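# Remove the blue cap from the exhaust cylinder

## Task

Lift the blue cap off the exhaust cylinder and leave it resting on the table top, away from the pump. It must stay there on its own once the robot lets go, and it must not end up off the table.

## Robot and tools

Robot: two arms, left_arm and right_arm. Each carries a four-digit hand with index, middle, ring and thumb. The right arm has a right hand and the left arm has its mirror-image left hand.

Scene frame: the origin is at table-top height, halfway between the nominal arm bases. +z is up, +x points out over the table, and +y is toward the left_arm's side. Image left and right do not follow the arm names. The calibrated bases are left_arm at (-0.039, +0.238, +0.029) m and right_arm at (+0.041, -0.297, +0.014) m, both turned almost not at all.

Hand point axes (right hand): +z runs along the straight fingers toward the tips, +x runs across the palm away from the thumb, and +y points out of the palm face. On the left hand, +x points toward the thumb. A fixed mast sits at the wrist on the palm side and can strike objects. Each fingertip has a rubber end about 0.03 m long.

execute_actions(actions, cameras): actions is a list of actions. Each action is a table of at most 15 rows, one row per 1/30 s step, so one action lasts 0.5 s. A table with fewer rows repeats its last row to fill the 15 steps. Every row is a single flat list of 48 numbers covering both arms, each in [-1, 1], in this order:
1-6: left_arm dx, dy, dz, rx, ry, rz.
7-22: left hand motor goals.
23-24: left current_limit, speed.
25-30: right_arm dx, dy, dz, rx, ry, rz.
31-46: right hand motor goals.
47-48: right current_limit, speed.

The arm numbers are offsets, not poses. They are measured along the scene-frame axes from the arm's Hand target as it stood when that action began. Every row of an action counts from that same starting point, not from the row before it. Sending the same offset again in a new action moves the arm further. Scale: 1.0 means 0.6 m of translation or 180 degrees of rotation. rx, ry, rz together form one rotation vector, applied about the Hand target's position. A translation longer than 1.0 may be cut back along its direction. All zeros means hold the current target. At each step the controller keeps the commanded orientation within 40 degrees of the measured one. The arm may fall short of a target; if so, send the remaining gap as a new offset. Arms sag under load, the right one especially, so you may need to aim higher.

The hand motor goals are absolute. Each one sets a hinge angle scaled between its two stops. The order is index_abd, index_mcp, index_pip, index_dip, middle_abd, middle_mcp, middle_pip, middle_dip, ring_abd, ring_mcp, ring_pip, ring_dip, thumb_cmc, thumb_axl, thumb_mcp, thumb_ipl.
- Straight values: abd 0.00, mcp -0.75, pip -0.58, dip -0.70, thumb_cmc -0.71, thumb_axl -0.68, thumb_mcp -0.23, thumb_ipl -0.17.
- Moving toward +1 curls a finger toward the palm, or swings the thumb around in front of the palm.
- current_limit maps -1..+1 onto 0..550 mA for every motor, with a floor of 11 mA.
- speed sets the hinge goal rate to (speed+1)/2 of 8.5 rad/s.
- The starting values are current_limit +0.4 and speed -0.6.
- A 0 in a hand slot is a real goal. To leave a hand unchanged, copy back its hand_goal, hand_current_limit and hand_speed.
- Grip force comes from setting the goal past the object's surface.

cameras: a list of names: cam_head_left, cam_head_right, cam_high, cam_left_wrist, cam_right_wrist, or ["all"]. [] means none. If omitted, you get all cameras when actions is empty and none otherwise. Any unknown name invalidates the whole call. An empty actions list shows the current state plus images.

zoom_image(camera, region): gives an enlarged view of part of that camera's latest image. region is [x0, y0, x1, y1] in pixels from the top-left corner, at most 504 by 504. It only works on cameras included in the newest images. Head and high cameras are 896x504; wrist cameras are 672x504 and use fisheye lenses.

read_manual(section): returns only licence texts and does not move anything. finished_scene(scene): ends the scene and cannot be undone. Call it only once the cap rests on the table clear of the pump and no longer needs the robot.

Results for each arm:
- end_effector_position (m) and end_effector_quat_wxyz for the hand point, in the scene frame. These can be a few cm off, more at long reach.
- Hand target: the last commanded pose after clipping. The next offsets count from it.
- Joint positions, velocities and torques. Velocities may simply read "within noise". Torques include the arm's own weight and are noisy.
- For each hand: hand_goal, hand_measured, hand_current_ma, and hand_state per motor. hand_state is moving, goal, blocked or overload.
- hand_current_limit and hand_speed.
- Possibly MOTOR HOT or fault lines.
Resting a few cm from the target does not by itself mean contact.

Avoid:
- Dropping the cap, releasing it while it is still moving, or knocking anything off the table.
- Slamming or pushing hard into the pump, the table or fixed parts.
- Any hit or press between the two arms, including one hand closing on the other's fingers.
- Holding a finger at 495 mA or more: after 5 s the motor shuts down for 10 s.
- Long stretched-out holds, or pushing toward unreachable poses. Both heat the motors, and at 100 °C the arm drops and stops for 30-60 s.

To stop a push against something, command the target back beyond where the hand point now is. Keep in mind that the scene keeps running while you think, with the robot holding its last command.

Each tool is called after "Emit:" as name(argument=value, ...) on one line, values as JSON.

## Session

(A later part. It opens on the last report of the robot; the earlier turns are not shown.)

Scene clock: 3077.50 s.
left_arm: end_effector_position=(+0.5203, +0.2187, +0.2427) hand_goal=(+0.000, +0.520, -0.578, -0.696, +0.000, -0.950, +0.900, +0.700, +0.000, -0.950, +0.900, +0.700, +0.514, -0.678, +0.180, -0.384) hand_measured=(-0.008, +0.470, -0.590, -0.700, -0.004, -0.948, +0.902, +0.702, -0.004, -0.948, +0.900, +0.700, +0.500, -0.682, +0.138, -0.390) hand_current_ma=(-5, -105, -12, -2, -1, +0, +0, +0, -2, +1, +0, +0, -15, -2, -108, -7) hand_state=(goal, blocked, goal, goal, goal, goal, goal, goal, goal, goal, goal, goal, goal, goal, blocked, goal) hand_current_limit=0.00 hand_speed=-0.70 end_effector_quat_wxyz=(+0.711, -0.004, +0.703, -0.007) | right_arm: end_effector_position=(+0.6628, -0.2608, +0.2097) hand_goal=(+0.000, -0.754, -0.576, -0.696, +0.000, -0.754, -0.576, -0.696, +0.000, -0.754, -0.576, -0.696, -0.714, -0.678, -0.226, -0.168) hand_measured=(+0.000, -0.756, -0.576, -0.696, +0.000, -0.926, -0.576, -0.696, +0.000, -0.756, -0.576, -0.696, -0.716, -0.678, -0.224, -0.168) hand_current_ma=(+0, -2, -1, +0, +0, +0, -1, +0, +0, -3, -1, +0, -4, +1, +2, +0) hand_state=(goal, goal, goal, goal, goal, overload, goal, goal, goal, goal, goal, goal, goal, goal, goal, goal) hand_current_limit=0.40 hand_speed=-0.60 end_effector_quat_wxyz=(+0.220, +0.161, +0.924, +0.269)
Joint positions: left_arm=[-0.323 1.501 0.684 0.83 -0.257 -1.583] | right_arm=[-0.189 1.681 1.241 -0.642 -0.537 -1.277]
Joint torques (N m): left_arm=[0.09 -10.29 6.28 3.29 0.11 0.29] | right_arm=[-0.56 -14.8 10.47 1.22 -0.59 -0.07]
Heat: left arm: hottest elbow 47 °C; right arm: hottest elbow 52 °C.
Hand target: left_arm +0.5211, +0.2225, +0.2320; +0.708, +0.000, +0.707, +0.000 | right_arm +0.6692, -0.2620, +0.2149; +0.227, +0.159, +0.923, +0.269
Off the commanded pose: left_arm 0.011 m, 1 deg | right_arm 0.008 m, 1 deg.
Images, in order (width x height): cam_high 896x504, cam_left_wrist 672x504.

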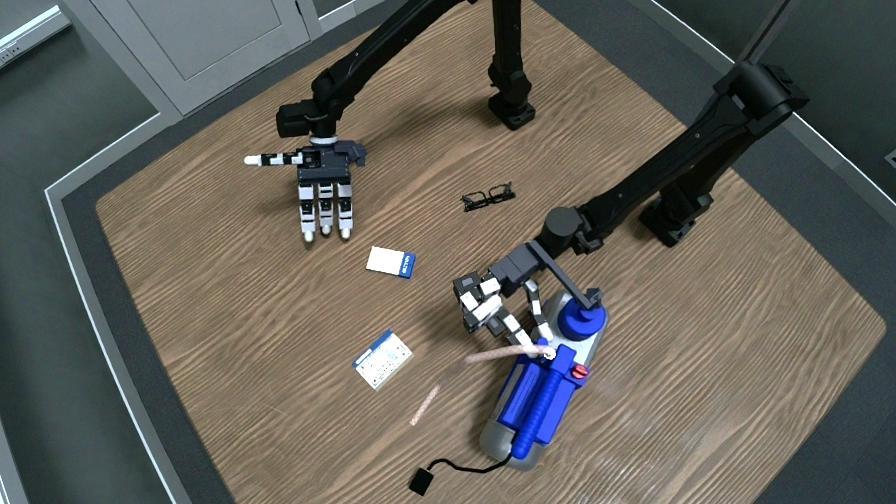

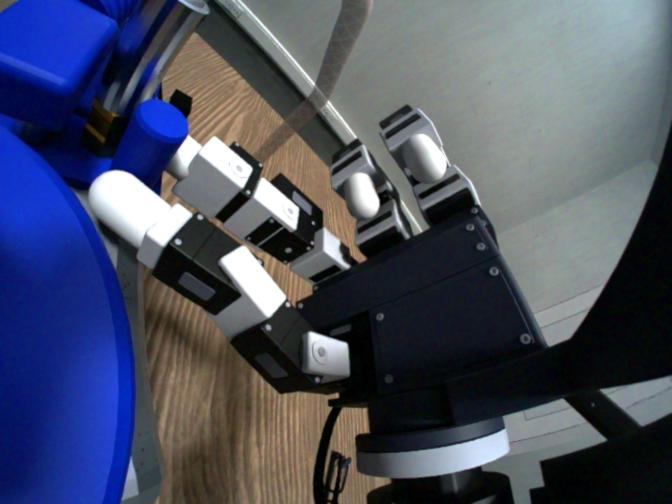

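Emit:
execute_actions(actions=[[[0,0,0,0,0,0,0,0.60,-0.5,-0.65,0,-0.95,0.9,0.7,0,-0.95,0.9,0.7,0.514,-0.678,0.30,-0.3,0.5,-0.6,0,0,0,0,0,0,0,-0.754,-0.576,-0.696,0,-0.754,-0.576,-0.696,0,-0.754,-0.576,-0.696,-0.714,-0.678,-0.226,-0.168,0.4,-0.6]],[[0,0,0.04,0,0,0,0,0.60,-0.5,-0.65,0,-0.95,0.9,0.7,0,-0.95,0.9,0.7,0.514,-0.678,0.30,-0.3,0.5,-0.6,0,0,0,0,0,0,0,-0.754,-0.576,-0.696,0,-0.754,-0.576,-0.696,0,-0.754,-0.576,-0.696,-0.714,-0.678,-0.226,-0.168,0.4,-0.6]]], cameras=["cam_left_wrist","cam_high"])

Emit:
zoom_image(camera="cam_left_wrist", region=[0, 0, 240, 240])

Emit:
zoom_image(camera="cam_high", region=[480, 270, 630, 400])

Scene clock: 3088.97 s.
left_arm: end_effector_position=(+0.5184, +0.2185, +0.2409) hand_goal=(+0.000, +0.600, -0.500, -0.650, +0.000, -0.950, +0.900, +0.700, +0.000, -0.950, +0.900, +0.700, +0.514, -0.678, +0.300, -0.300) hand_measured=(-0.002, +0.466, -0.588, -0.688, -0.004, -0.948, +0.902, +0.702, -0.004, -0.948, +0.900, +0.700, +0.500, -0.680, +0.140, -0.356) hand_current_ma=(-1, -413, -227, -64, -1, +0, +0, +0, -2, +1, +0, +0, -15, -2, -412, -176) hand_state=(goal, blocked, blocked, blocked, goal, goal, goal, goal, goal, goal, goal, goal, goal, goal, blocked, blocked) hand_current_limit=0.50 hand_speed=-0.60 end_effector_quat_wxyz=(+0.701, +0.002, +0.713, -0.005) | right_arm: end_effector_position=(+0.6628, -0.2608, +0.2097) hand_goal=(+0.000, -0.754, -0.576, -0.696, +0.000, -0.754, -0.576, -0.696, +0.000, -0.754, -0.576, -0.696, -0.714, -0.678, -0.226, -0.168) hand_measured=(+0.000, -0.756, -0.576, -0.696, +0.000, -0.926, -0.576, -0.696, +0.000, -0.756, -0.576, -0.696, -0.716, -0.678, -0.224, -0.168) hand_current_ma=(+0, -2, -1, +0, +0, +0, -1, +0, +0, -3, -1, +0, -4, +1, +2, +0) hand_state=(goal, goal, goal, goal, goal, overload, goal, goal, goal, goal, goal, goal, goal, goal, goal, goal) hand_current_limit=0.40 hand_speed=-0.60 end_effector_quat_wxyz=(+0.220, +0.161, +0.924, +0.269)
Joint positions: left_arm=[-0.323 1.486 0.684 0.783 -0.252 -1.579] | right_arm=[-0.189 1.681 1.241 -0.642 -0.537 -1.277]
Joint torques (N m): left_arm=[0.03 -13.51 7.97 1.96 -0.14 0.26] | right_arm=[-0.56 -14.33 10.67 1.36 -0.6 -0.11]
Heat: left arm: hottest elbow 47 °C; right arm: hottest elbow 52 °C.
Hand target: left_arm +0.5211, +0.2226, +0.2559; +0.708, +0.000, +0.707, +0.000 | right_arm +0.6692, -0.2620, +0.2149; +0.227, +0.159, +0.923, +0.269
Off the commanded pose: left_arm 0.016 m, 1 deg | right_arm 0.008 m, 1 deg.
Images, in order (width x height): cam_high 896x504, cam_left_wrist 672x504.

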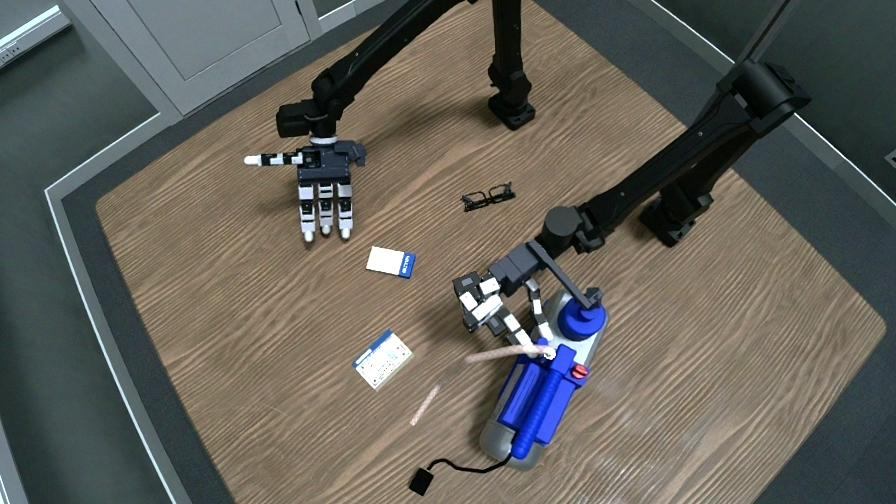

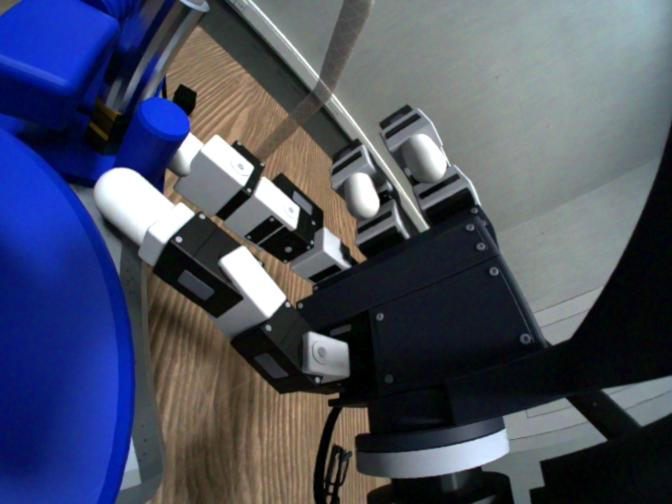

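Scaled by 2.100 from the camera's 672x504 image, which has a finer 960x720 frame.

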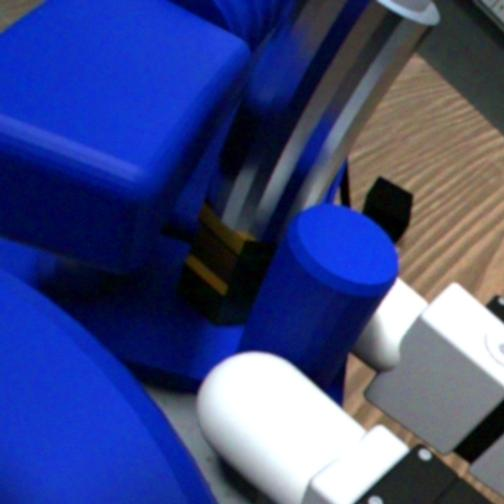

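Scaled by 3.360 from the camera's 896x504 image, which has a finer 1280x720 frame.

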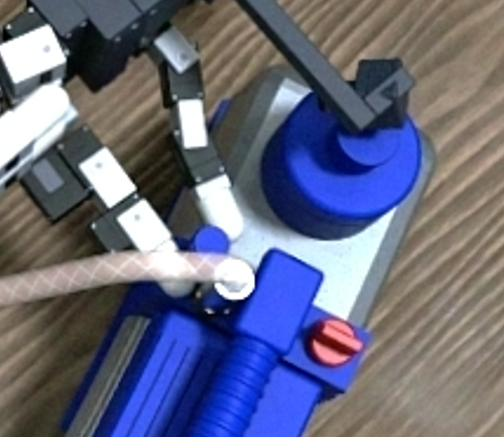

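Emit:
execute_actions(actions=[[[0,0,0.03,0,0,0,0,0.60,-0.5,-0.65,0,-0.95,0.9,0.7,0,-0.95,0.9,0.7,0.514,-0.678,0.30,-0.3,0.5,-0.6,0,0,0,0,0,0,0,-0.754,-0.576,-0.696,0,-0.754,-0.576,-0.696,0,-0.754,-0.576,-0.696,-0.714,-0.678,-0.226,-0.168,0.4,-0.6]],[[0,0,0.03,0,0,0,0,0.60,-0.5,-0.65,0,-0.95,0.9,0.7,0,-0.95,0.9,0.7,0.514,-0.678,0.30,-0.3,0.5,-0.6,0,0,0,0,0,0,0,-0.754,-0.576,-0.696,0,-0.754,-0.576,-0.696,0,-0.754,-0.576,-0.696,-0.714,-0.678,-0.226,-0.168,0.4,-0.6]]], cameras=["cam_left_wrist","cam_high"])

Emit:
zoom_image(camera="cam_left_wrist", region=[0, 0, 240, 240])

Emit:
zoom_image(camera="cam_high", region=[480, 270, 630, 400])

Scene clock: 3096.20 s.
left_arm: end_effector_position=(+0.5091, +0.2196, +0.2470) hand_goal=(+0.000, +0.600, -0.500, -0.650, +0.000, -0.950, +0.900, +0.700, +0.000, -0.950, +0.900, +0.700, +0.514, -0.678, +0.300, -0.300) hand_measured=(-0.034, +0.398, -0.588, -0.688, -0.004, -0.948, +0.902, +0.702, -0.004, -0.948, +0.900, +0.700, +0.486, -0.686, +0.224, -0.336) hand_current_ma=(-42, -413, -227, -64, -1, +0, +0, +0, -2, +1, +0, +0, -42, -9, -261, -94) hand_state=(blocked, blocked, blocked, blocked, goal, goal, goal, goal, goal, goal, goal, goal, blocked, goal, blocked, blocked) hand_current_limit=0.50 hand_speed=-0.60 end_effector_quat_wxyz=(+0.680, +0.005, +0.733, -0.006) | right_arm: end_effector_position=(+0.6628, -0.2608, +0.2097) hand_goal=(+0.000, -0.754, -0.576, -0.696, +0.000, -0.754, -0.576, -0.696, +0.000, -0.754, -0.576, -0.696, -0.714, -0.678, -0.226, -0.168) hand_measured=(+0.000, -0.756, -0.576, -0.696, +0.000, -0.926, -0.576, -0.696, +0.000, -0.756, -0.576, -0.696, -0.716, -0.678, -0.224, -0.168) hand_current_ma=(+0, -2, -1, +0, +0, +0, -1, +0, +0, -3, -1, +0, -4, +1, +2, +0) hand_state=(goal, goal, goal, goal, goal, overload, goal, goal, goal, goal, goal, goal, goal, goal, goal, goal) hand_current_limit=0.40 hand_speed=-0.60 end_effector_quat_wxyz=(+0.220, +0.161, +0.924, +0.269)
Joint positions: left_arm=[-0.323 1.417 0.684 0.656 -0.245 -1.592] | right_arm=[-0.189 1.681 1.241 -0.642 -0.537 -1.277]
Joint torques (N m): left_arm=[0.03 -14.15 11.02 2.25 -0.5 0.37] | right_arm=[-0.73 -14.33 10.56 1.14 -0.62 -0.17]
Heat: left arm: hottest elbow 47 °C; right arm: hottest elbow 52 °C.
Hand target: left_arm +0.5211, +0.2225, +0.2920; +0.708, +0.000, +0.707, +0.000 | right_arm +0.6692, -0.2620, +0.2149; +0.227, +0.159, +0.923, +0.269
Off the commanded pose: left_arm 0.047 m, 5 deg | right_arm 0.008 m, 1 deg.
Images, in order (width x height): cam_high 896x504, cam_left_wrist 672x504.

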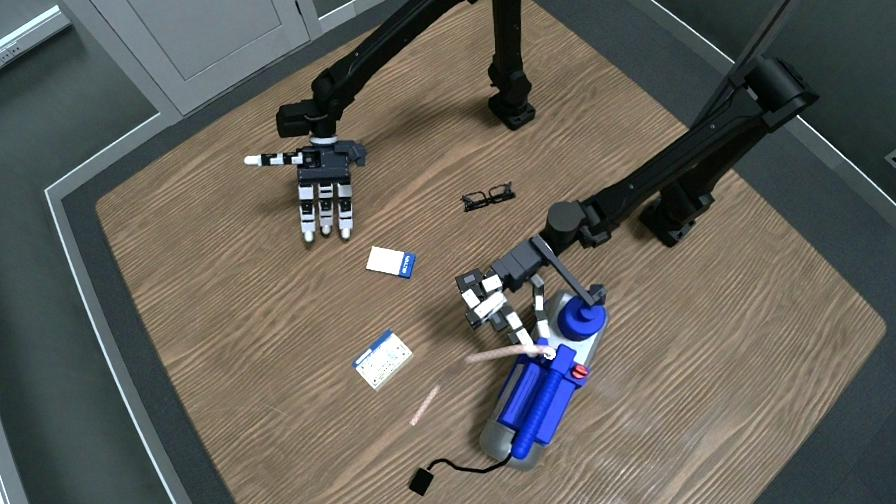

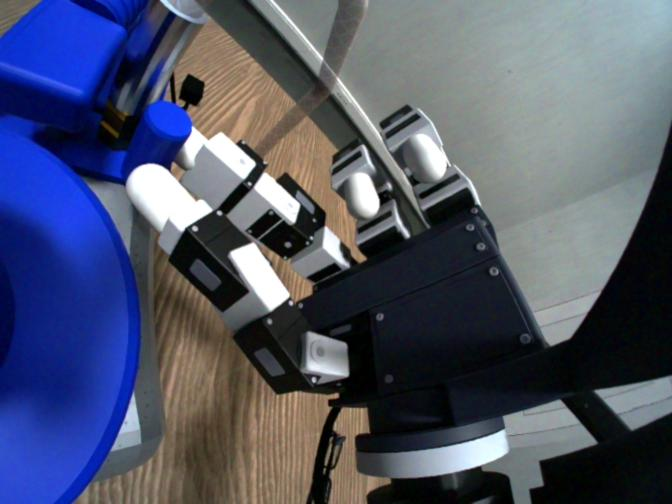

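Scaled by 2.100 from the camera's 672x504 image, which has a finer 960x720 frame.

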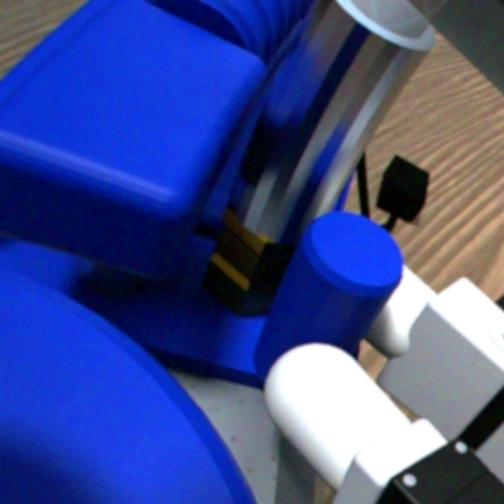

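Scaled by 3.360 from the camera's 896x504 image, which has a finer 1280x720 frame.

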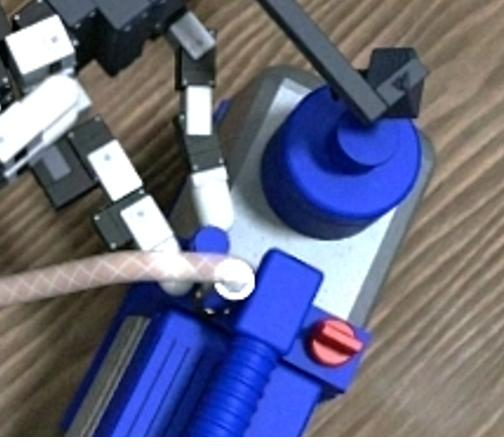

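Emit:
execute_actions(actions=[[[0.01,0,0.03,0,0,0,0,0.65,-0.5,-0.65,0,-0.95,0.9,0.7,0,-0.95,0.9,0.7,0.53,-0.678,0.35,-0.3,0.7,-0.6,0,0,0,0,0,0,0,-0.754,-0.576,-0.696,0,-0.754,-0.576,-0.696,0,-0.754,-0.576,-0.696,-0.714,-0.678,-0.226,-0.168,0.4,-0.6]],[[0.005,0,0.02,0,0,0,0,0.65,-0.5,-0.65,0,-0.95,0.9,0.7,0,-0.95,0.9,0.7,0.53,-0.678,0.35,-0.3,0.7,-0.6,0,0,0,0,0,0,0,-0.754,-0.576,-0.696,0,-0.754,-0.576,-0.696,0,-0.754,-0.576,-0.696,-0.714,-0.678,-0.226,-0.168,0.4,-0.6]]], cameras=["cam_left_wrist","cam_high"])

Emit:
zoom_image(camera="cam_left_wrist", region=[0, 0, 240, 240])

Emit:
zoom_image(camera="cam_high", region=[480, 270, 630, 400])

Scene clock: 3106.60 s.
left_arm: end_effector_position=(+0.5176, +0.2184, +0.2958) hand_goal=(+0.000, +0.650, -0.500, -0.650, +0.000, -0.950, +0.900, +0.700, +0.000, -0.950, +0.900, +0.700, +0.530, -0.678, +0.350, -0.300) hand_measured=(-0.008, +0.408, -0.582, -0.684, -0.004, -0.948, +0.902, +0.702, -0.004, -0.948, +0.900, +0.700, +0.502, -0.692, +0.326, -0.314) hand_current_ma=(-4, -467, -202, -55, -1, +0, +0, +0, -2, +1, +0, +0, -40, -19, -50, -22) hand_state=(goal, blocked, blocked, blocked, goal, goal, goal, goal, goal, goal, goal, goal, blocked, goal, blocked, goal) hand_current_limit=0.70 hand_speed=-0.60 end_effector_quat_wxyz=(+0.692, +0.003, +0.722, -0.005) | right_arm: end_effector_position=(+0.6628, -0.2608, +0.2097) hand_goal=(+0.000, -0.754, -0.576, -0.696, +0.000, -0.754, -0.576, -0.696, +0.000, -0.754, -0.576, -0.696, -0.714, -0.678, -0.226, -0.168) hand_measured=(+0.000, -0.756, -0.576, -0.696, +0.000, -0.926, -0.576, -0.696, +0.000, -0.756, -0.576, -0.696, -0.716, -0.678, -0.224, -0.168) hand_current_ma=(+0, -2, -1, +0, +0, +0, -1, +0, +0, -3, -1, +0, -4, +1, +2, +0) hand_state=(goal, goal, goal, goal, goal, overload, goal, goal, goal, goal, goal, goal, goal, goal, goal, goal) hand_current_limit=0.40 hand_speed=-0.60 end_effector_quat_wxyz=(+0.220, +0.161, +0.924, +0.269)
Joint positions: left_arm=[-0.323 1.355 0.756 0.556 -0.25 -1.584] | right_arm=[-0.189 1.681 1.241 -0.642 -0.537 -1.277]
Joint torques (N m): left_arm=[0.38 -12.1 10.85 2.51 -0.09 0.31] | right_arm=[-0.5 -13.39 10.28 1.24 -0.56 -0.05]
Heat: left arm: hottest elbow 49 °C; right arm: hottest elbow 52 °C.
Hand target: left_arm +0.5300, +0.2226, +0.3218; +0.707, +0.000, +0.707, +0.000 | right_arm +0.6692, -0.2620, +0.2149; +0.227, +0.159, +0.923, +0.269
Off the commanded pose: left_arm 0.029 m, 3 deg | right_arm 0.008 m, 1 deg.
Images, in order (width x height): cam_high 896x504, cam_left_wrist 672x504.

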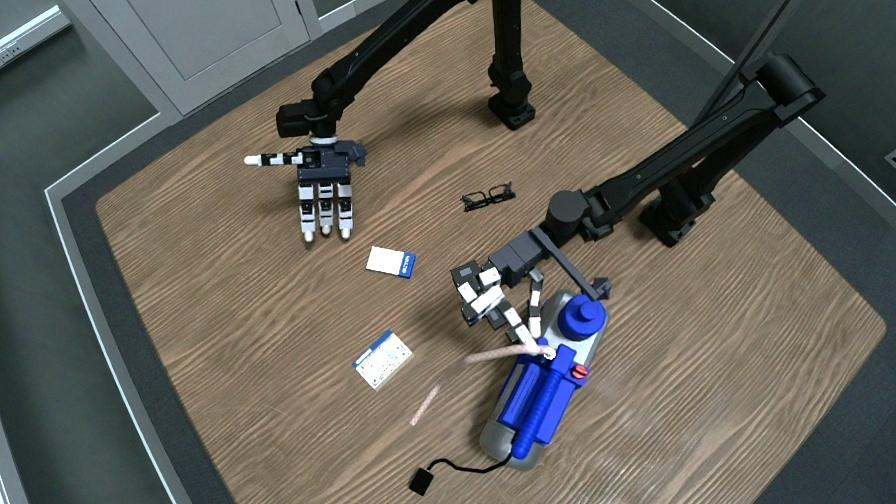

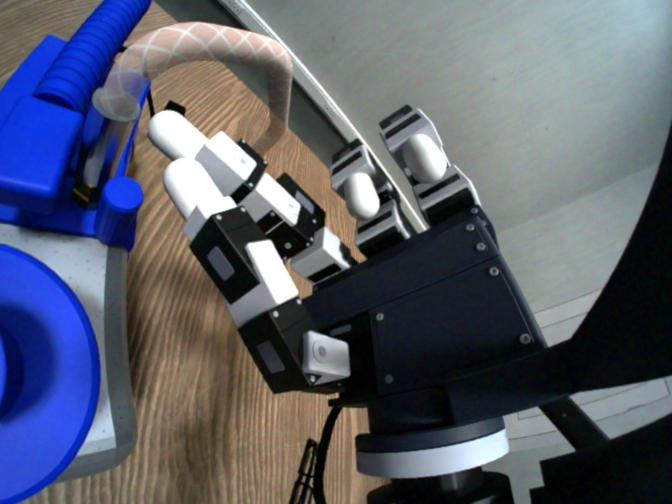

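Scaled by 2.100 from the camera's 672x504 image, which has a finer 960x720 frame.

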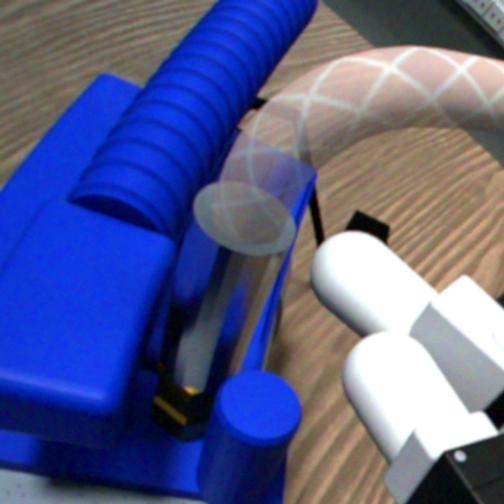

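Scaled by 3.360 from the camera's 896x504 image, which has a finer 1280x720 frame.

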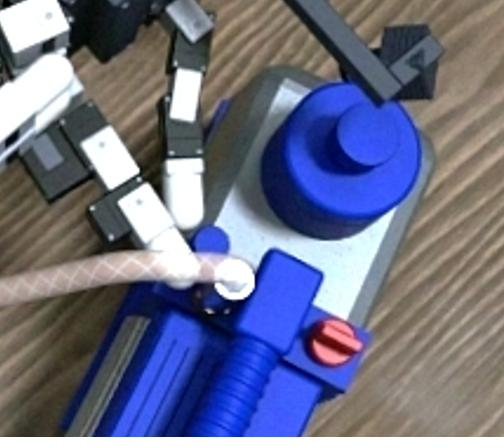

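Emit:
zoom_image(camera="cam_left_wrist", region=[0, 220, 150, 370])

Emit:
zoom_image(camera="cam_left_wrist", region=[0, 350, 150, 500])

Scaled by 3.360 from the camera's 672x504 image, which has a finer 960x720 frame.

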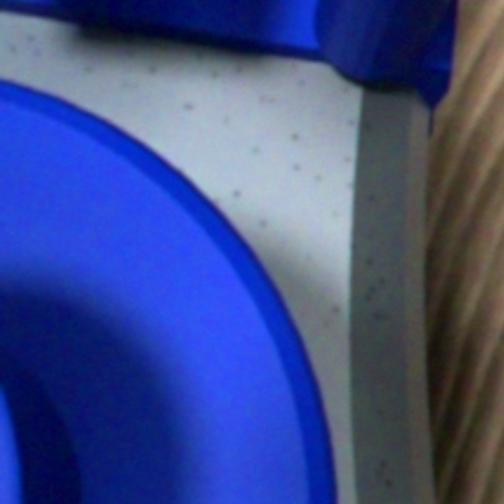

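Scaled by 3.360 from the camera's 672x504 image, which has a finer 960x720 frame.

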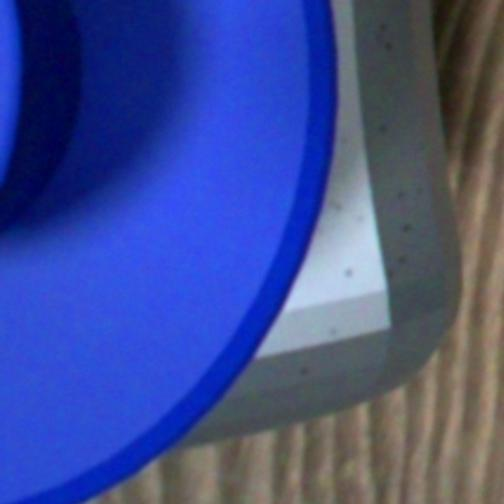

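Emit:
execute_actions(actions=[[[-0.01,-0.1,0.0,0,0,0,0,0.2,-0.577,-0.696,0,-0.95,0.9,0.7,0,-0.95,0.9,0.7,0.514,-0.678,0.0,-0.384,0.4,-0.2,0,0,0,0,0,0,0,-0.754,-0.576,-0.696,0,-0.754,-0.576,-0.696,0,-0.754,-0.576,-0.696,-0.714,-0.678,-0.226,-0.168,0.4,-0.6]],[[-0.05,-0.12,0.0,0,0,0.15,0,0.2,-0.577,-0.696,0,-0.95,0.9,0.7,0,-0.95,0.9,0.7,0.514,-0.678,0.0,-0.384,0.4,-0.2,0,0,0,0,0,0,0,-0.754,-0.576,-0.696,0,-0.754,-0.576,-0.696,0,-0.754,-0.576,-0.696,-0.714,-0.678,-0.226,-0.168,0.4,-0.6]],[[-0.08,-0.08,0.0,0,0,0.15,0,0.2,-0.577,-0.696,0,-0.95,0.9,0.7,0,-0.95,0.9,0.7,0.514,-0.678,0.0,-0.384,0.4,-0.2,0,0,0,0,0,0,0,-0.754,-0.576,-0.696,0,-0.754,-0.576,-0.696,0,-0.754,-0.576,-0.696,-0.714,-0.678,-0.226,-0.168,0.4,-0.6]]], cameras=["cam_left_wrist","cam_high"])

Scene clock: 3142.73 s.
left_arm: end_effector_position=(+0.4787, +0.0895, +0.3099) hand_goal=(+0.000, +0.200, -0.578, -0.696, +0.000, -0.950, +0.900, +0.700, +0.000, -0.950, +0.900, +0.700, +0.514, -0.678, +0.000, -0.384) hand_measured=(-0.008, +0.200, -0.580, -0.698, -0.004, -0.950, +0.902, +0.702, -0.004, -0.950, +0.900, +0.700, +0.502, -0.682, +0.002, -0.382) hand_current_ma=(-4, +0, -1, +0, -1, +0, +0, +0, -2, +0, +0, +0, -11, -3, +1, +1) hand_state=(goal, goal, goal, goal, goal, goal, goal, goal, goal, goal, goal, goal, goal, goal, goal, goal) hand_current_limit=0.40 hand_speed=-0.20 end_effector_quat_wxyz=(+0.688, -0.154, +0.692, +0.153) | right_arm: end_effector_position=(+0.6628, -0.2608, +0.2097) hand_goal=(+0.000, -0.754, -0.576, -0.696, +0.000, -0.754, -0.576, -0.696, +0.000, -0.754, -0.576, -0.696, -0.714, -0.678, -0.226, -0.168) hand_measured=(+0.000, -0.756, -0.576, -0.696, +0.000, -0.926, -0.576, -0.696, +0.000, -0.756, -0.576, -0.696, -0.716, -0.678, -0.224, -0.168) hand_current_ma=(+0, -2, -1, +0, +0, +0, -1, +0, +0, -3, -1, +0, -4, +1, +2, +0) hand_state=(goal, goal, goal, goal, goal, overload, goal, goal, goal, goal, goal, goal, goal, goal, goal, goal) hand_current_limit=0.40 hand_speed=-0.60 end_effector_quat_wxyz=(+0.220, +0.161, +0.924, +0.269)
Joint positions: left_arm=[-0.707 1.594 1.037 0.544 -1.084 -1.583] | right_arm=[-0.189 1.681 1.241 -0.642 -0.537 -1.277]
Joint torques (N m): left_arm=[-1.08 -14.74 7.49 1.84 0.08 0.18] | right_arm=[-1.08 -14.27 10.61 1.11 -0.54 -0.07]
Heat: left arm: hottest elbow 52 °C; right arm: hottest elbow 52 °C.
Hand target: left_arm +0.4779, +0.0867, +0.3097; +0.689, -0.151, +0.693, +0.150 (last step not sent: back at the drive's target) | right_arm +0.6692, -0.2620, +0.2149; +0.227, +0.159, +0.923, +0.269
Off the commanded pose: left_arm 0.059 m, 29 deg | right_arm 0.008 m, 1 deg.
pose unreachable (left arm): on one or more control steps of this call, first in action 2 (counted from 0), this arm could not follow its commanded pose, so it was not sent that pose on those steps. It may still have moved: this result reports where it is.
cause: moving toward the commanded pose would bring two parts of the arm too close to each other (joints 4 (wrist pitch) to 6 (wrist roll) lie between them).
Images, in order (width x height): cam_high 896x504, cam_left_wrist 672x504.

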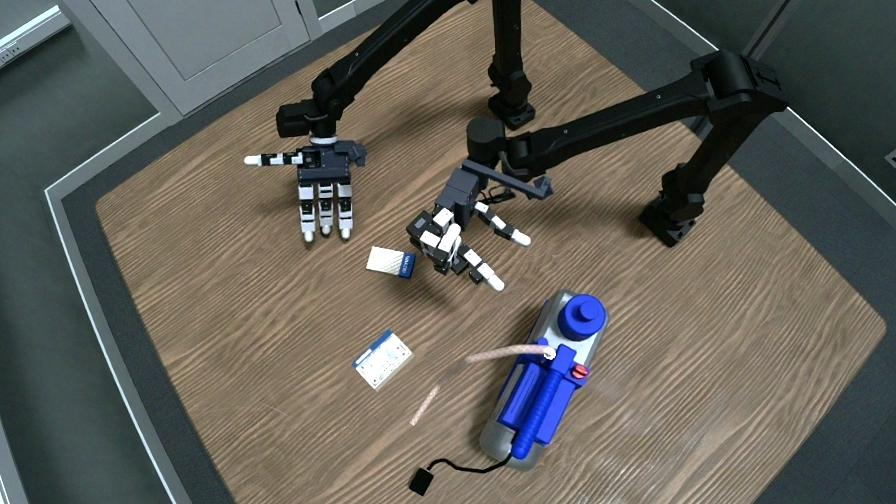

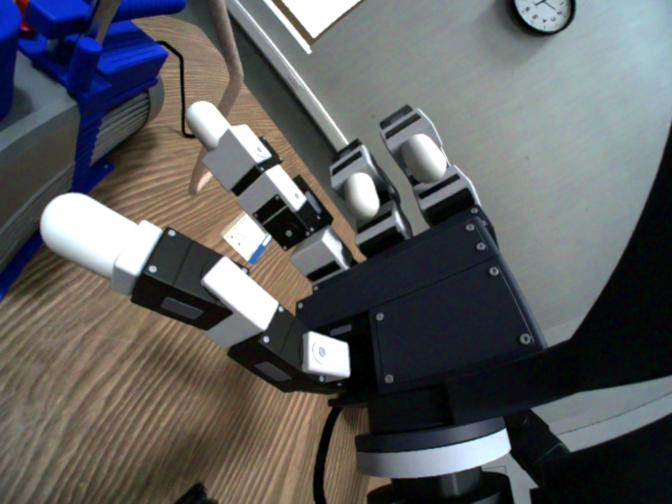

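Emit:
execute_actions(actions=[[[-0.12,0.02,-0.08,0,0,0,0,0.2,-0.577,-0.696,0,-0.95,0.9,0.7,0,-0.95,0.9,0.7,0.514,-0.678,0.0,-0.384,0.4,-0.2,0,0,0,0,0,0,0,-0.754,-0.576,-0.696,0,-0.754,-0.576,-0.696,0,-0.754,-0.576,-0.696,-0.714,-0.678,-0.226,-0.168,0.4,-0.6]]], cameras=["cam_left_wrist","cam_high"])

Emit:
zoom_image(camera="cam_left_wrist", region=[0, 0, 200, 200])

Scene clock: 3150.50 s.
left_arm: end_effector_position=(+0.4101, +0.1009, +0.2582) hand_goal=(+0.000, +0.200, -0.578, -0.696, +0.000, -0.950, +0.900, +0.700, +0.000, -0.950, +0.900, +0.700, +0.514, -0.678, +0.000, -0.384) hand_measured=(-0.008, +0.198, -0.580, -0.698, -0.004, -0.950, +0.902, +0.702, -0.004, -0.950, +0.900, +0.700, +0.502, -0.682, +0.002, -0.382) hand_current_ma=(-4, +0, -1, +0, -1, +0, +0, +0, -2, +0, +0, +0, -11, -3, +1, +1) hand_state=(goal, goal, goal, goal, goal, goal, goal, goal, goal, goal, goal, goal, goal, goal, goal, goal) hand_current_limit=0.40 hand_speed=-0.20 end_effector_quat_wxyz=(+0.683, -0.148, +0.697, +0.159) | right_arm: end_effector_position=(+0.6628, -0.2608, +0.2097) hand_goal=(+0.000, -0.754, -0.576, -0.696, +0.000, -0.754, -0.576, -0.696, +0.000, -0.754, -0.576, -0.696, -0.714, -0.678, -0.226, -0.168) hand_measured=(+0.000, -0.756, -0.576, -0.696, +0.000, -0.926, -0.576, -0.696, +0.000, -0.756, -0.576, -0.696, -0.716, -0.678, -0.224, -0.168) hand_current_ma=(+0, -2, -1, +0, +0, +0, -1, +0, +0, -3, -1, +0, -4, +1, +2, +0) hand_state=(goal, goal, goal, goal, goal, overload, goal, goal, goal, goal, goal, goal, goal, goal, goal, goal) hand_current_limit=0.40 hand_speed=-0.60 end_effector_quat_wxyz=(+0.220, +0.161, +0.924, +0.269)
Joint positions: left_arm=[-0.781 1.541 0.81 0.689 -1.157 -1.591] | right_arm=[-0.189 1.681 1.241 -0.642 -0.537 -1.277]
Joint torques (N m): left_arm=[-1.49 -13.8 6.09 2.47 -0.17 0.19] | right_arm=[-0.32 -14.33 10.55 1.18 -0.63 -0.13]
Heat: left arm: hottest elbow 51 °C; right arm: hottest elbow 52 °C.
Hand target: left_arm +0.4059, +0.0987, +0.2618; +0.689, -0.152, +0.693, +0.150 | right_arm +0.6692, -0.2620, +0.2149; +0.227, +0.159, +0.923, +0.269
Off the commanded pose: left_arm 0.006 m, 1 deg | right_arm 0.008 m, 1 deg.
Images, in order (width x height): cam_high 896x504, cam_left_wrist 672x504.

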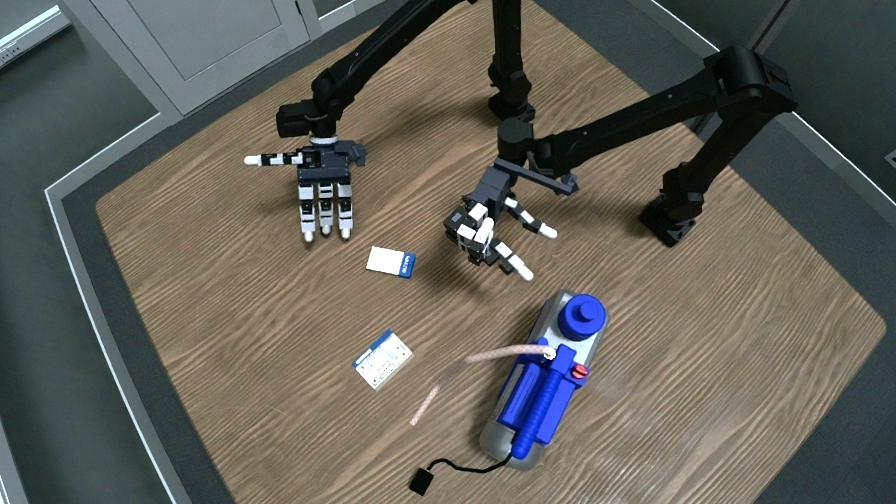

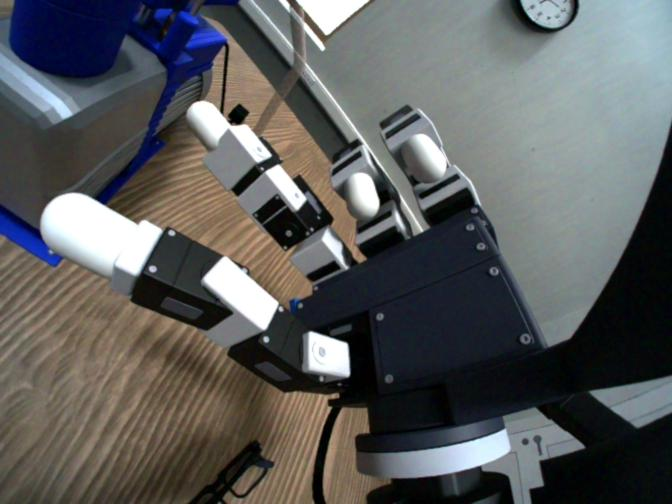

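Scaled by 2.520 from the camera's 672x504 image, which has a finer 960x720 frame.

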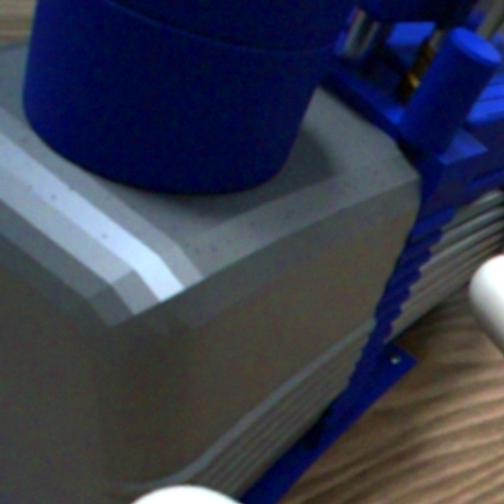

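Emit:
execute_actions(actions=[[[-0.1,0.0,-0.03,0,0,0,0,0.2,-0.577,-0.696,0,-0.95,0.9,0.7,0,-0.95,0.9,0.7,0.514,-0.678,0.0,-0.384,0.4,-0.2,0,0,0,0,0,0,0,-0.754,-0.576,-0.696,0,-0.754,-0.576,-0.696,0,-0.754,-0.576,-0.696,-0.714,-0.678,-0.226,-0.168,0.4,-0.6]]], cameras=["cam_left_wrist","cam_high"])

Emit:
zoom_image(camera="cam_left_wrist", region=[0, 0, 200, 160])

Scene clock: 3158.43 s.
left_arm: end_effector_position=(+0.3500, +0.0998, +0.2412) hand_goal=(+0.000, +0.200, -0.578, -0.696, +0.000, -0.950, +0.900, +0.700, +0.000, -0.950, +0.900, +0.700, +0.514, -0.678, +0.000, -0.384) hand_measured=(-0.008, +0.198, -0.580, -0.698, -0.004, -0.950, +0.902, +0.702, -0.004, -0.950, +0.900, +0.700, +0.502, -0.682, +0.002, -0.382) hand_current_ma=(-4, +0, -1, +0, -1, +0, +0, +0, -2, +0, +0, +0, -11, -3, +1, +1) hand_state=(goal, goal, goal, goal, goal, goal, goal, goal, goal, goal, goal, goal, goal, goal, goal, goal) hand_current_limit=0.40 hand_speed=-0.20 end_effector_quat_wxyz=(+0.683, -0.146, +0.697, +0.161) | right_arm: end_effector_position=(+0.6628, -0.2608, +0.2097) hand_goal=(+0.000, -0.754, -0.576, -0.696, +0.000, -0.754, -0.576, -0.696, +0.000, -0.754, -0.576, -0.696, -0.714, -0.678, -0.226, -0.168) hand_measured=(+0.000, -0.756, -0.576, -0.696, +0.000, -0.926, -0.576, -0.696, +0.000, -0.756, -0.576, -0.696, -0.716, -0.678, -0.224, -0.168) hand_current_ma=(+0, -2, -1, +0, +0, +0, -1, +0, +0, -3, -1, +0, -4, +1, +2, +0) hand_state=(goal, goal, goal, goal, goal, overload, goal, goal, goal, goal, goal, goal, goal, goal, goal, goal) hand_current_limit=0.40 hand_speed=-0.60 end_effector_quat_wxyz=(+0.220, +0.161, +0.924, +0.269)
Joint positions: left_arm=[-0.884 1.482 0.677 0.759 -1.259 -1.591] | right_arm=[-0.189 1.681 1.241 -0.642 -0.537 -1.277]
Joint torques (N m): left_arm=[-1.49 -12.16 5.52 2.07 -0.18 0.14] | right_arm=[-0.03 -13.98 10.67 1.31 -0.55 -0.06]
Heat: left arm: hottest elbow 51 °C; right arm: hottest elbow 52 °C.
Hand target: left_arm +0.3459, +0.0987, +0.2436; +0.689, -0.151, +0.693, +0.151 | right_arm +0.6692, -0.2620, +0.2149; +0.227, +0.159, +0.923, +0.269
Off the commanded pose: left_arm 0.005 m, 2 deg | right_arm 0.008 m, 1 deg.
Images, in order (width x height): cam_high 896x504, cam_left_wrist 672x504.

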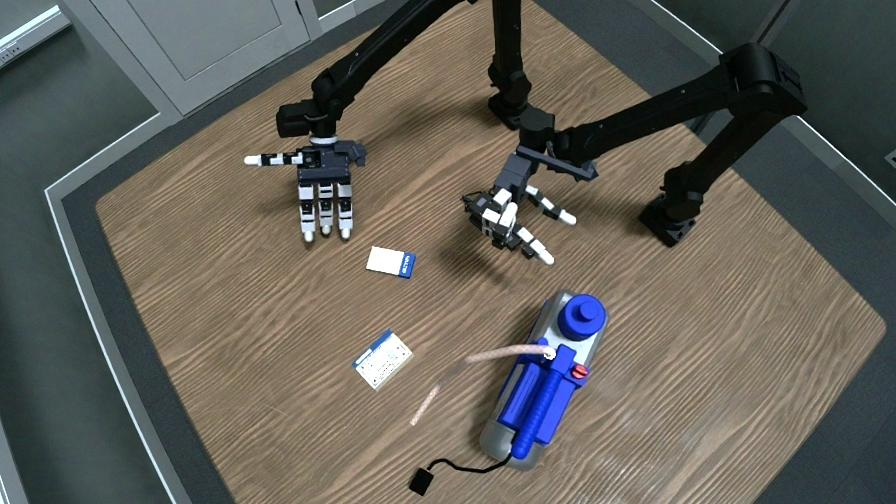

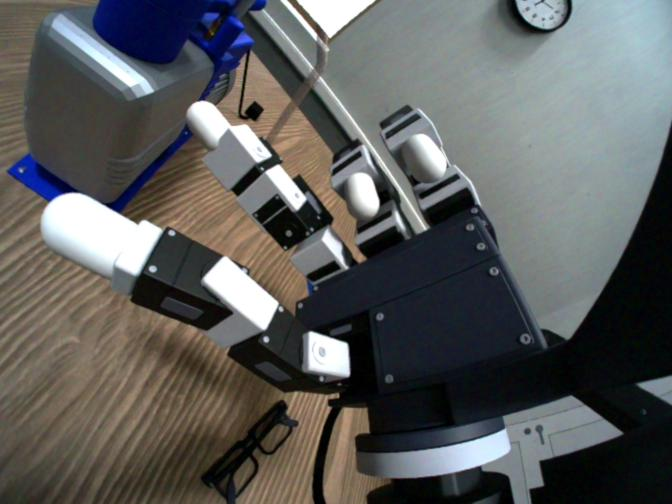

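Scaled by 2.520 from the camera's 672x504 image, which has a finer 960x720 frame.

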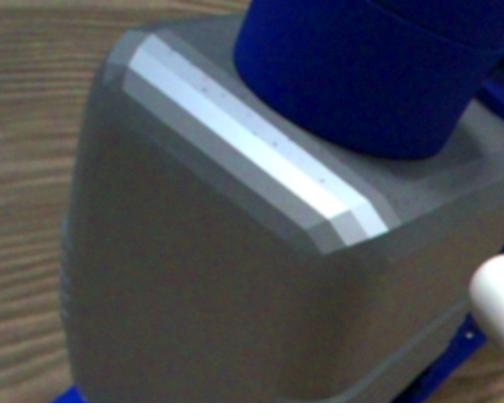

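Emit:
execute_actions(actions=[], cameras=["all"])

Emit:
zoom_image(camera="cam_head_left", region=[280, 120, 400, 240])

Emit:
zoom_image(camera="cam_head_right", region=[285, 130, 385, 230])

Emit:
zoom_image(camera="cam_high", region=[530, 280, 620, 370])

Scene clock: 3253.80 s.
left_arm: end_effector_position=(+0.3500, +0.0998, +0.2412) hand_goal=(+0.000, +0.200, -0.578, -0.696, +0.000, -0.950, +0.900, +0.700, +0.000, -0.950, +0.900, +0.700, +0.514, -0.678, +0.000, -0.384) hand_measured=(-0.008, +0.198, -0.580, -0.698, -0.004, -0.950, +0.902, +0.702, -0.004, -0.950, +0.900, +0.700, +0.502, -0.682, +0.002, -0.382) hand_current_ma=(-4, +0, -1, +0, -1, +0, +0, +0, -2, +0, +0, +0, -11, -3, +1, +1) hand_state=(goal, goal, goal, goal, goal, goal, goal, goal, goal, goal, goal, goal, goal, goal, goal, goal) hand_current_limit=0.40 hand_speed=-0.20 end_effector_quat_wxyz=(+0.683, -0.146, +0.697, +0.161) | right_arm: end_effector_position=(+0.6628, -0.2608, +0.2097) hand_goal=(+0.000, -0.754, -0.576, -0.696, +0.000, -0.754, -0.576, -0.696, +0.000, -0.754, -0.576, -0.696, -0.714, -0.678, -0.226, -0.168) hand_measured=(+0.000, -0.756, -0.576, -0.696, +0.000, -0.926, -0.576, -0.696, +0.000, -0.756, -0.576, -0.696, -0.716, -0.678, -0.224, -0.168) hand_current_ma=(+0, -2, -1, +0, +0, +0, -1, +0, +0, -3, -1, +0, -4, +1, +2, +0) hand_state=(goal, goal, goal, goal, goal, overload, goal, goal, goal, goal, goal, goal, goal, goal, goal, goal) hand_current_limit=0.40 hand_speed=-0.60 end_effector_quat_wxyz=(+0.220, +0.161, +0.924, +0.269)
Joint positions: left_arm=[-0.884 1.482 0.677 0.759 -1.259 -1.591] | right_arm=[-0.189 1.681 1.241 -0.642 -0.537 -1.277]
Joint velocities: within noise
Joint torques (N m): left_arm=[-1.49 -12.22 5.49 2.25 -0.18 0.15] | right_arm=[0.09 -14.62 10.3 1.28 -0.57 -0.08]
Heat: left arm: hottest elbow 46 °C; right arm: hottest elbow 52 °C.
Hand target: left_arm +0.3459, +0.0987, +0.2436; +0.689, -0.151, +0.693, +0.150 | right_arm +0.6692, -0.2620, +0.2149; +0.227, +0.159, +0.923, +0.269
Off the commanded pose: left_arm 0.005 m, 2 deg | right_arm 0.008 m, 1 deg.

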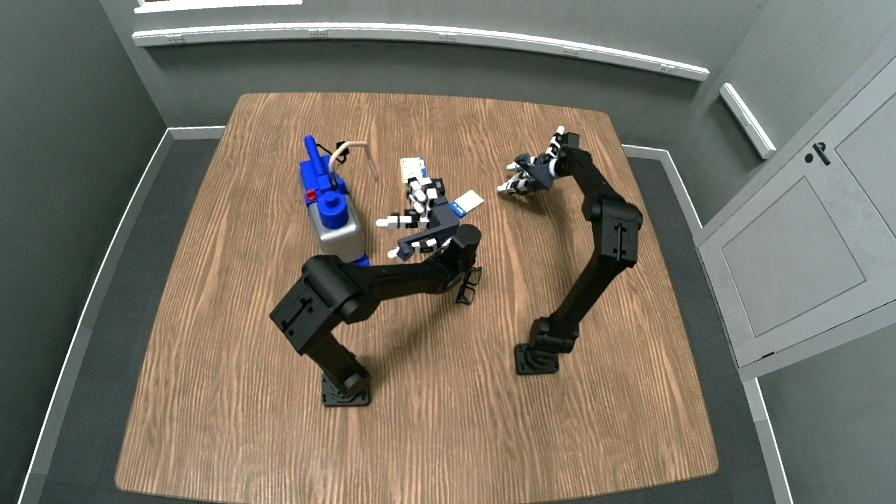

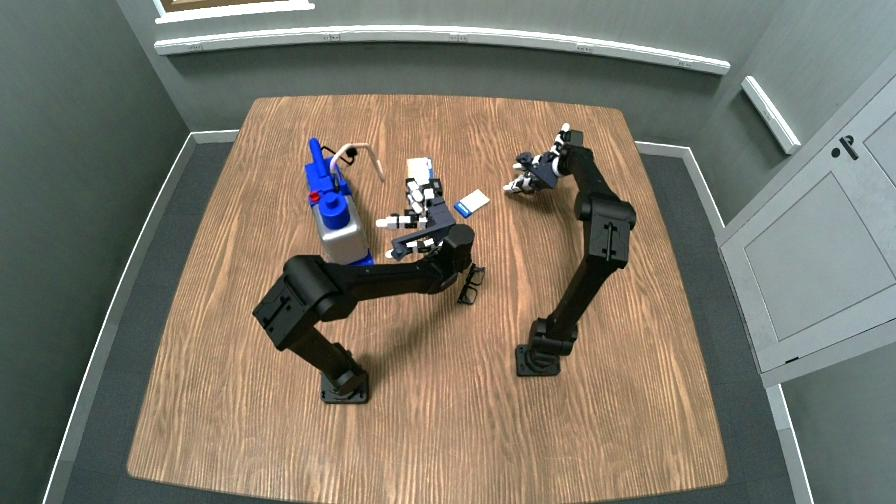

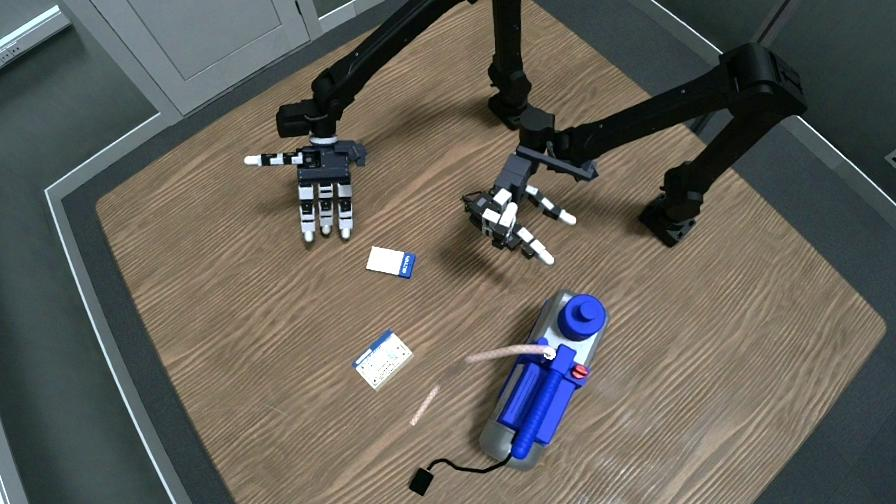

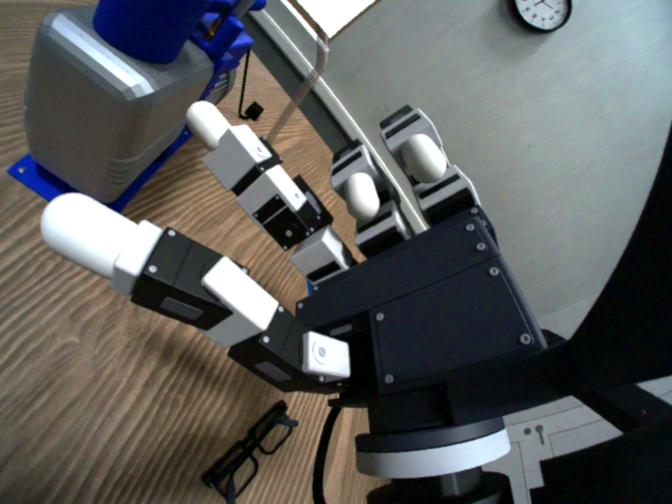

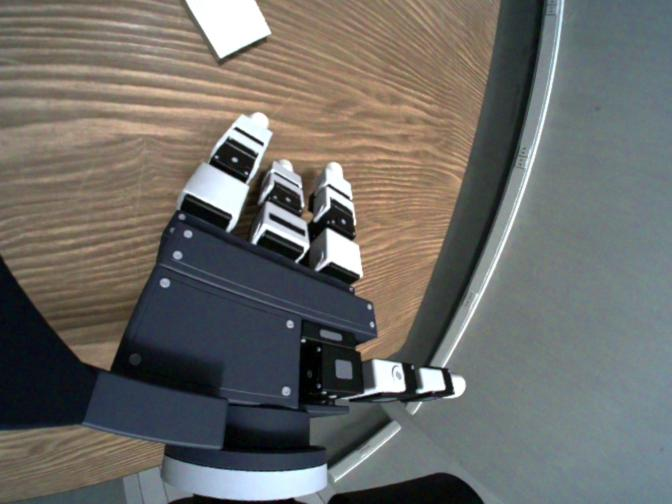

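Scaled by 4.200 from the camera's 896x504 image, which has a finer 1280x720 frame.

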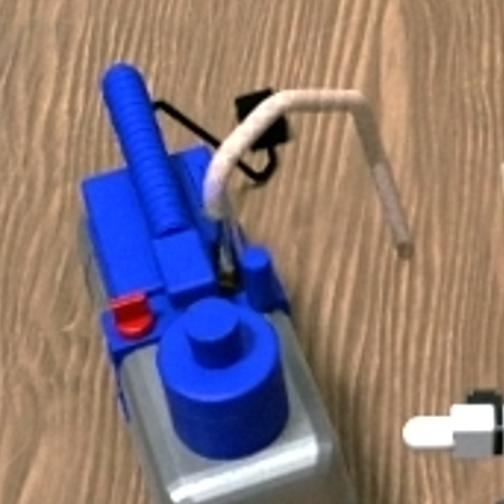

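Scaled by 5.040 from the camera's 896x504 image, which has a finer 1280x720 frame.

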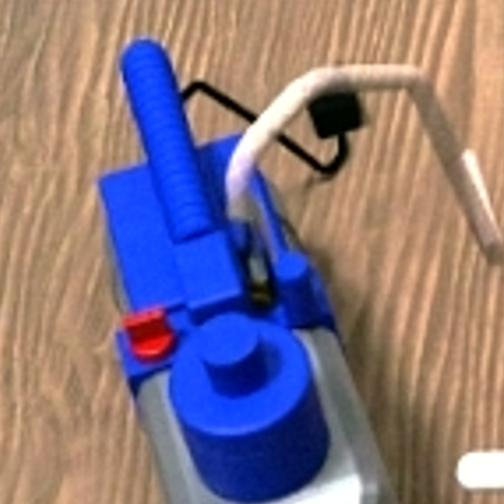

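Scaled by 5.600 from the camera's 896x504 image, which has a finer 1280x720 frame.

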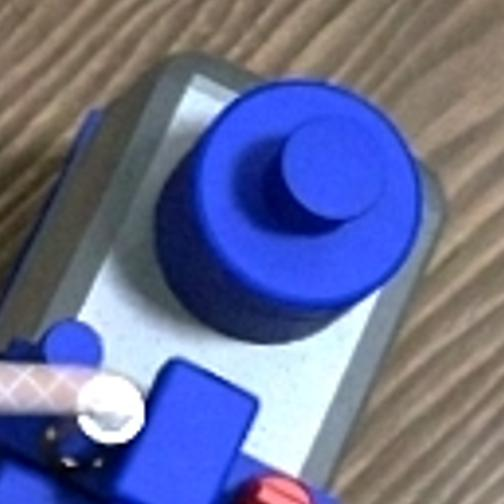

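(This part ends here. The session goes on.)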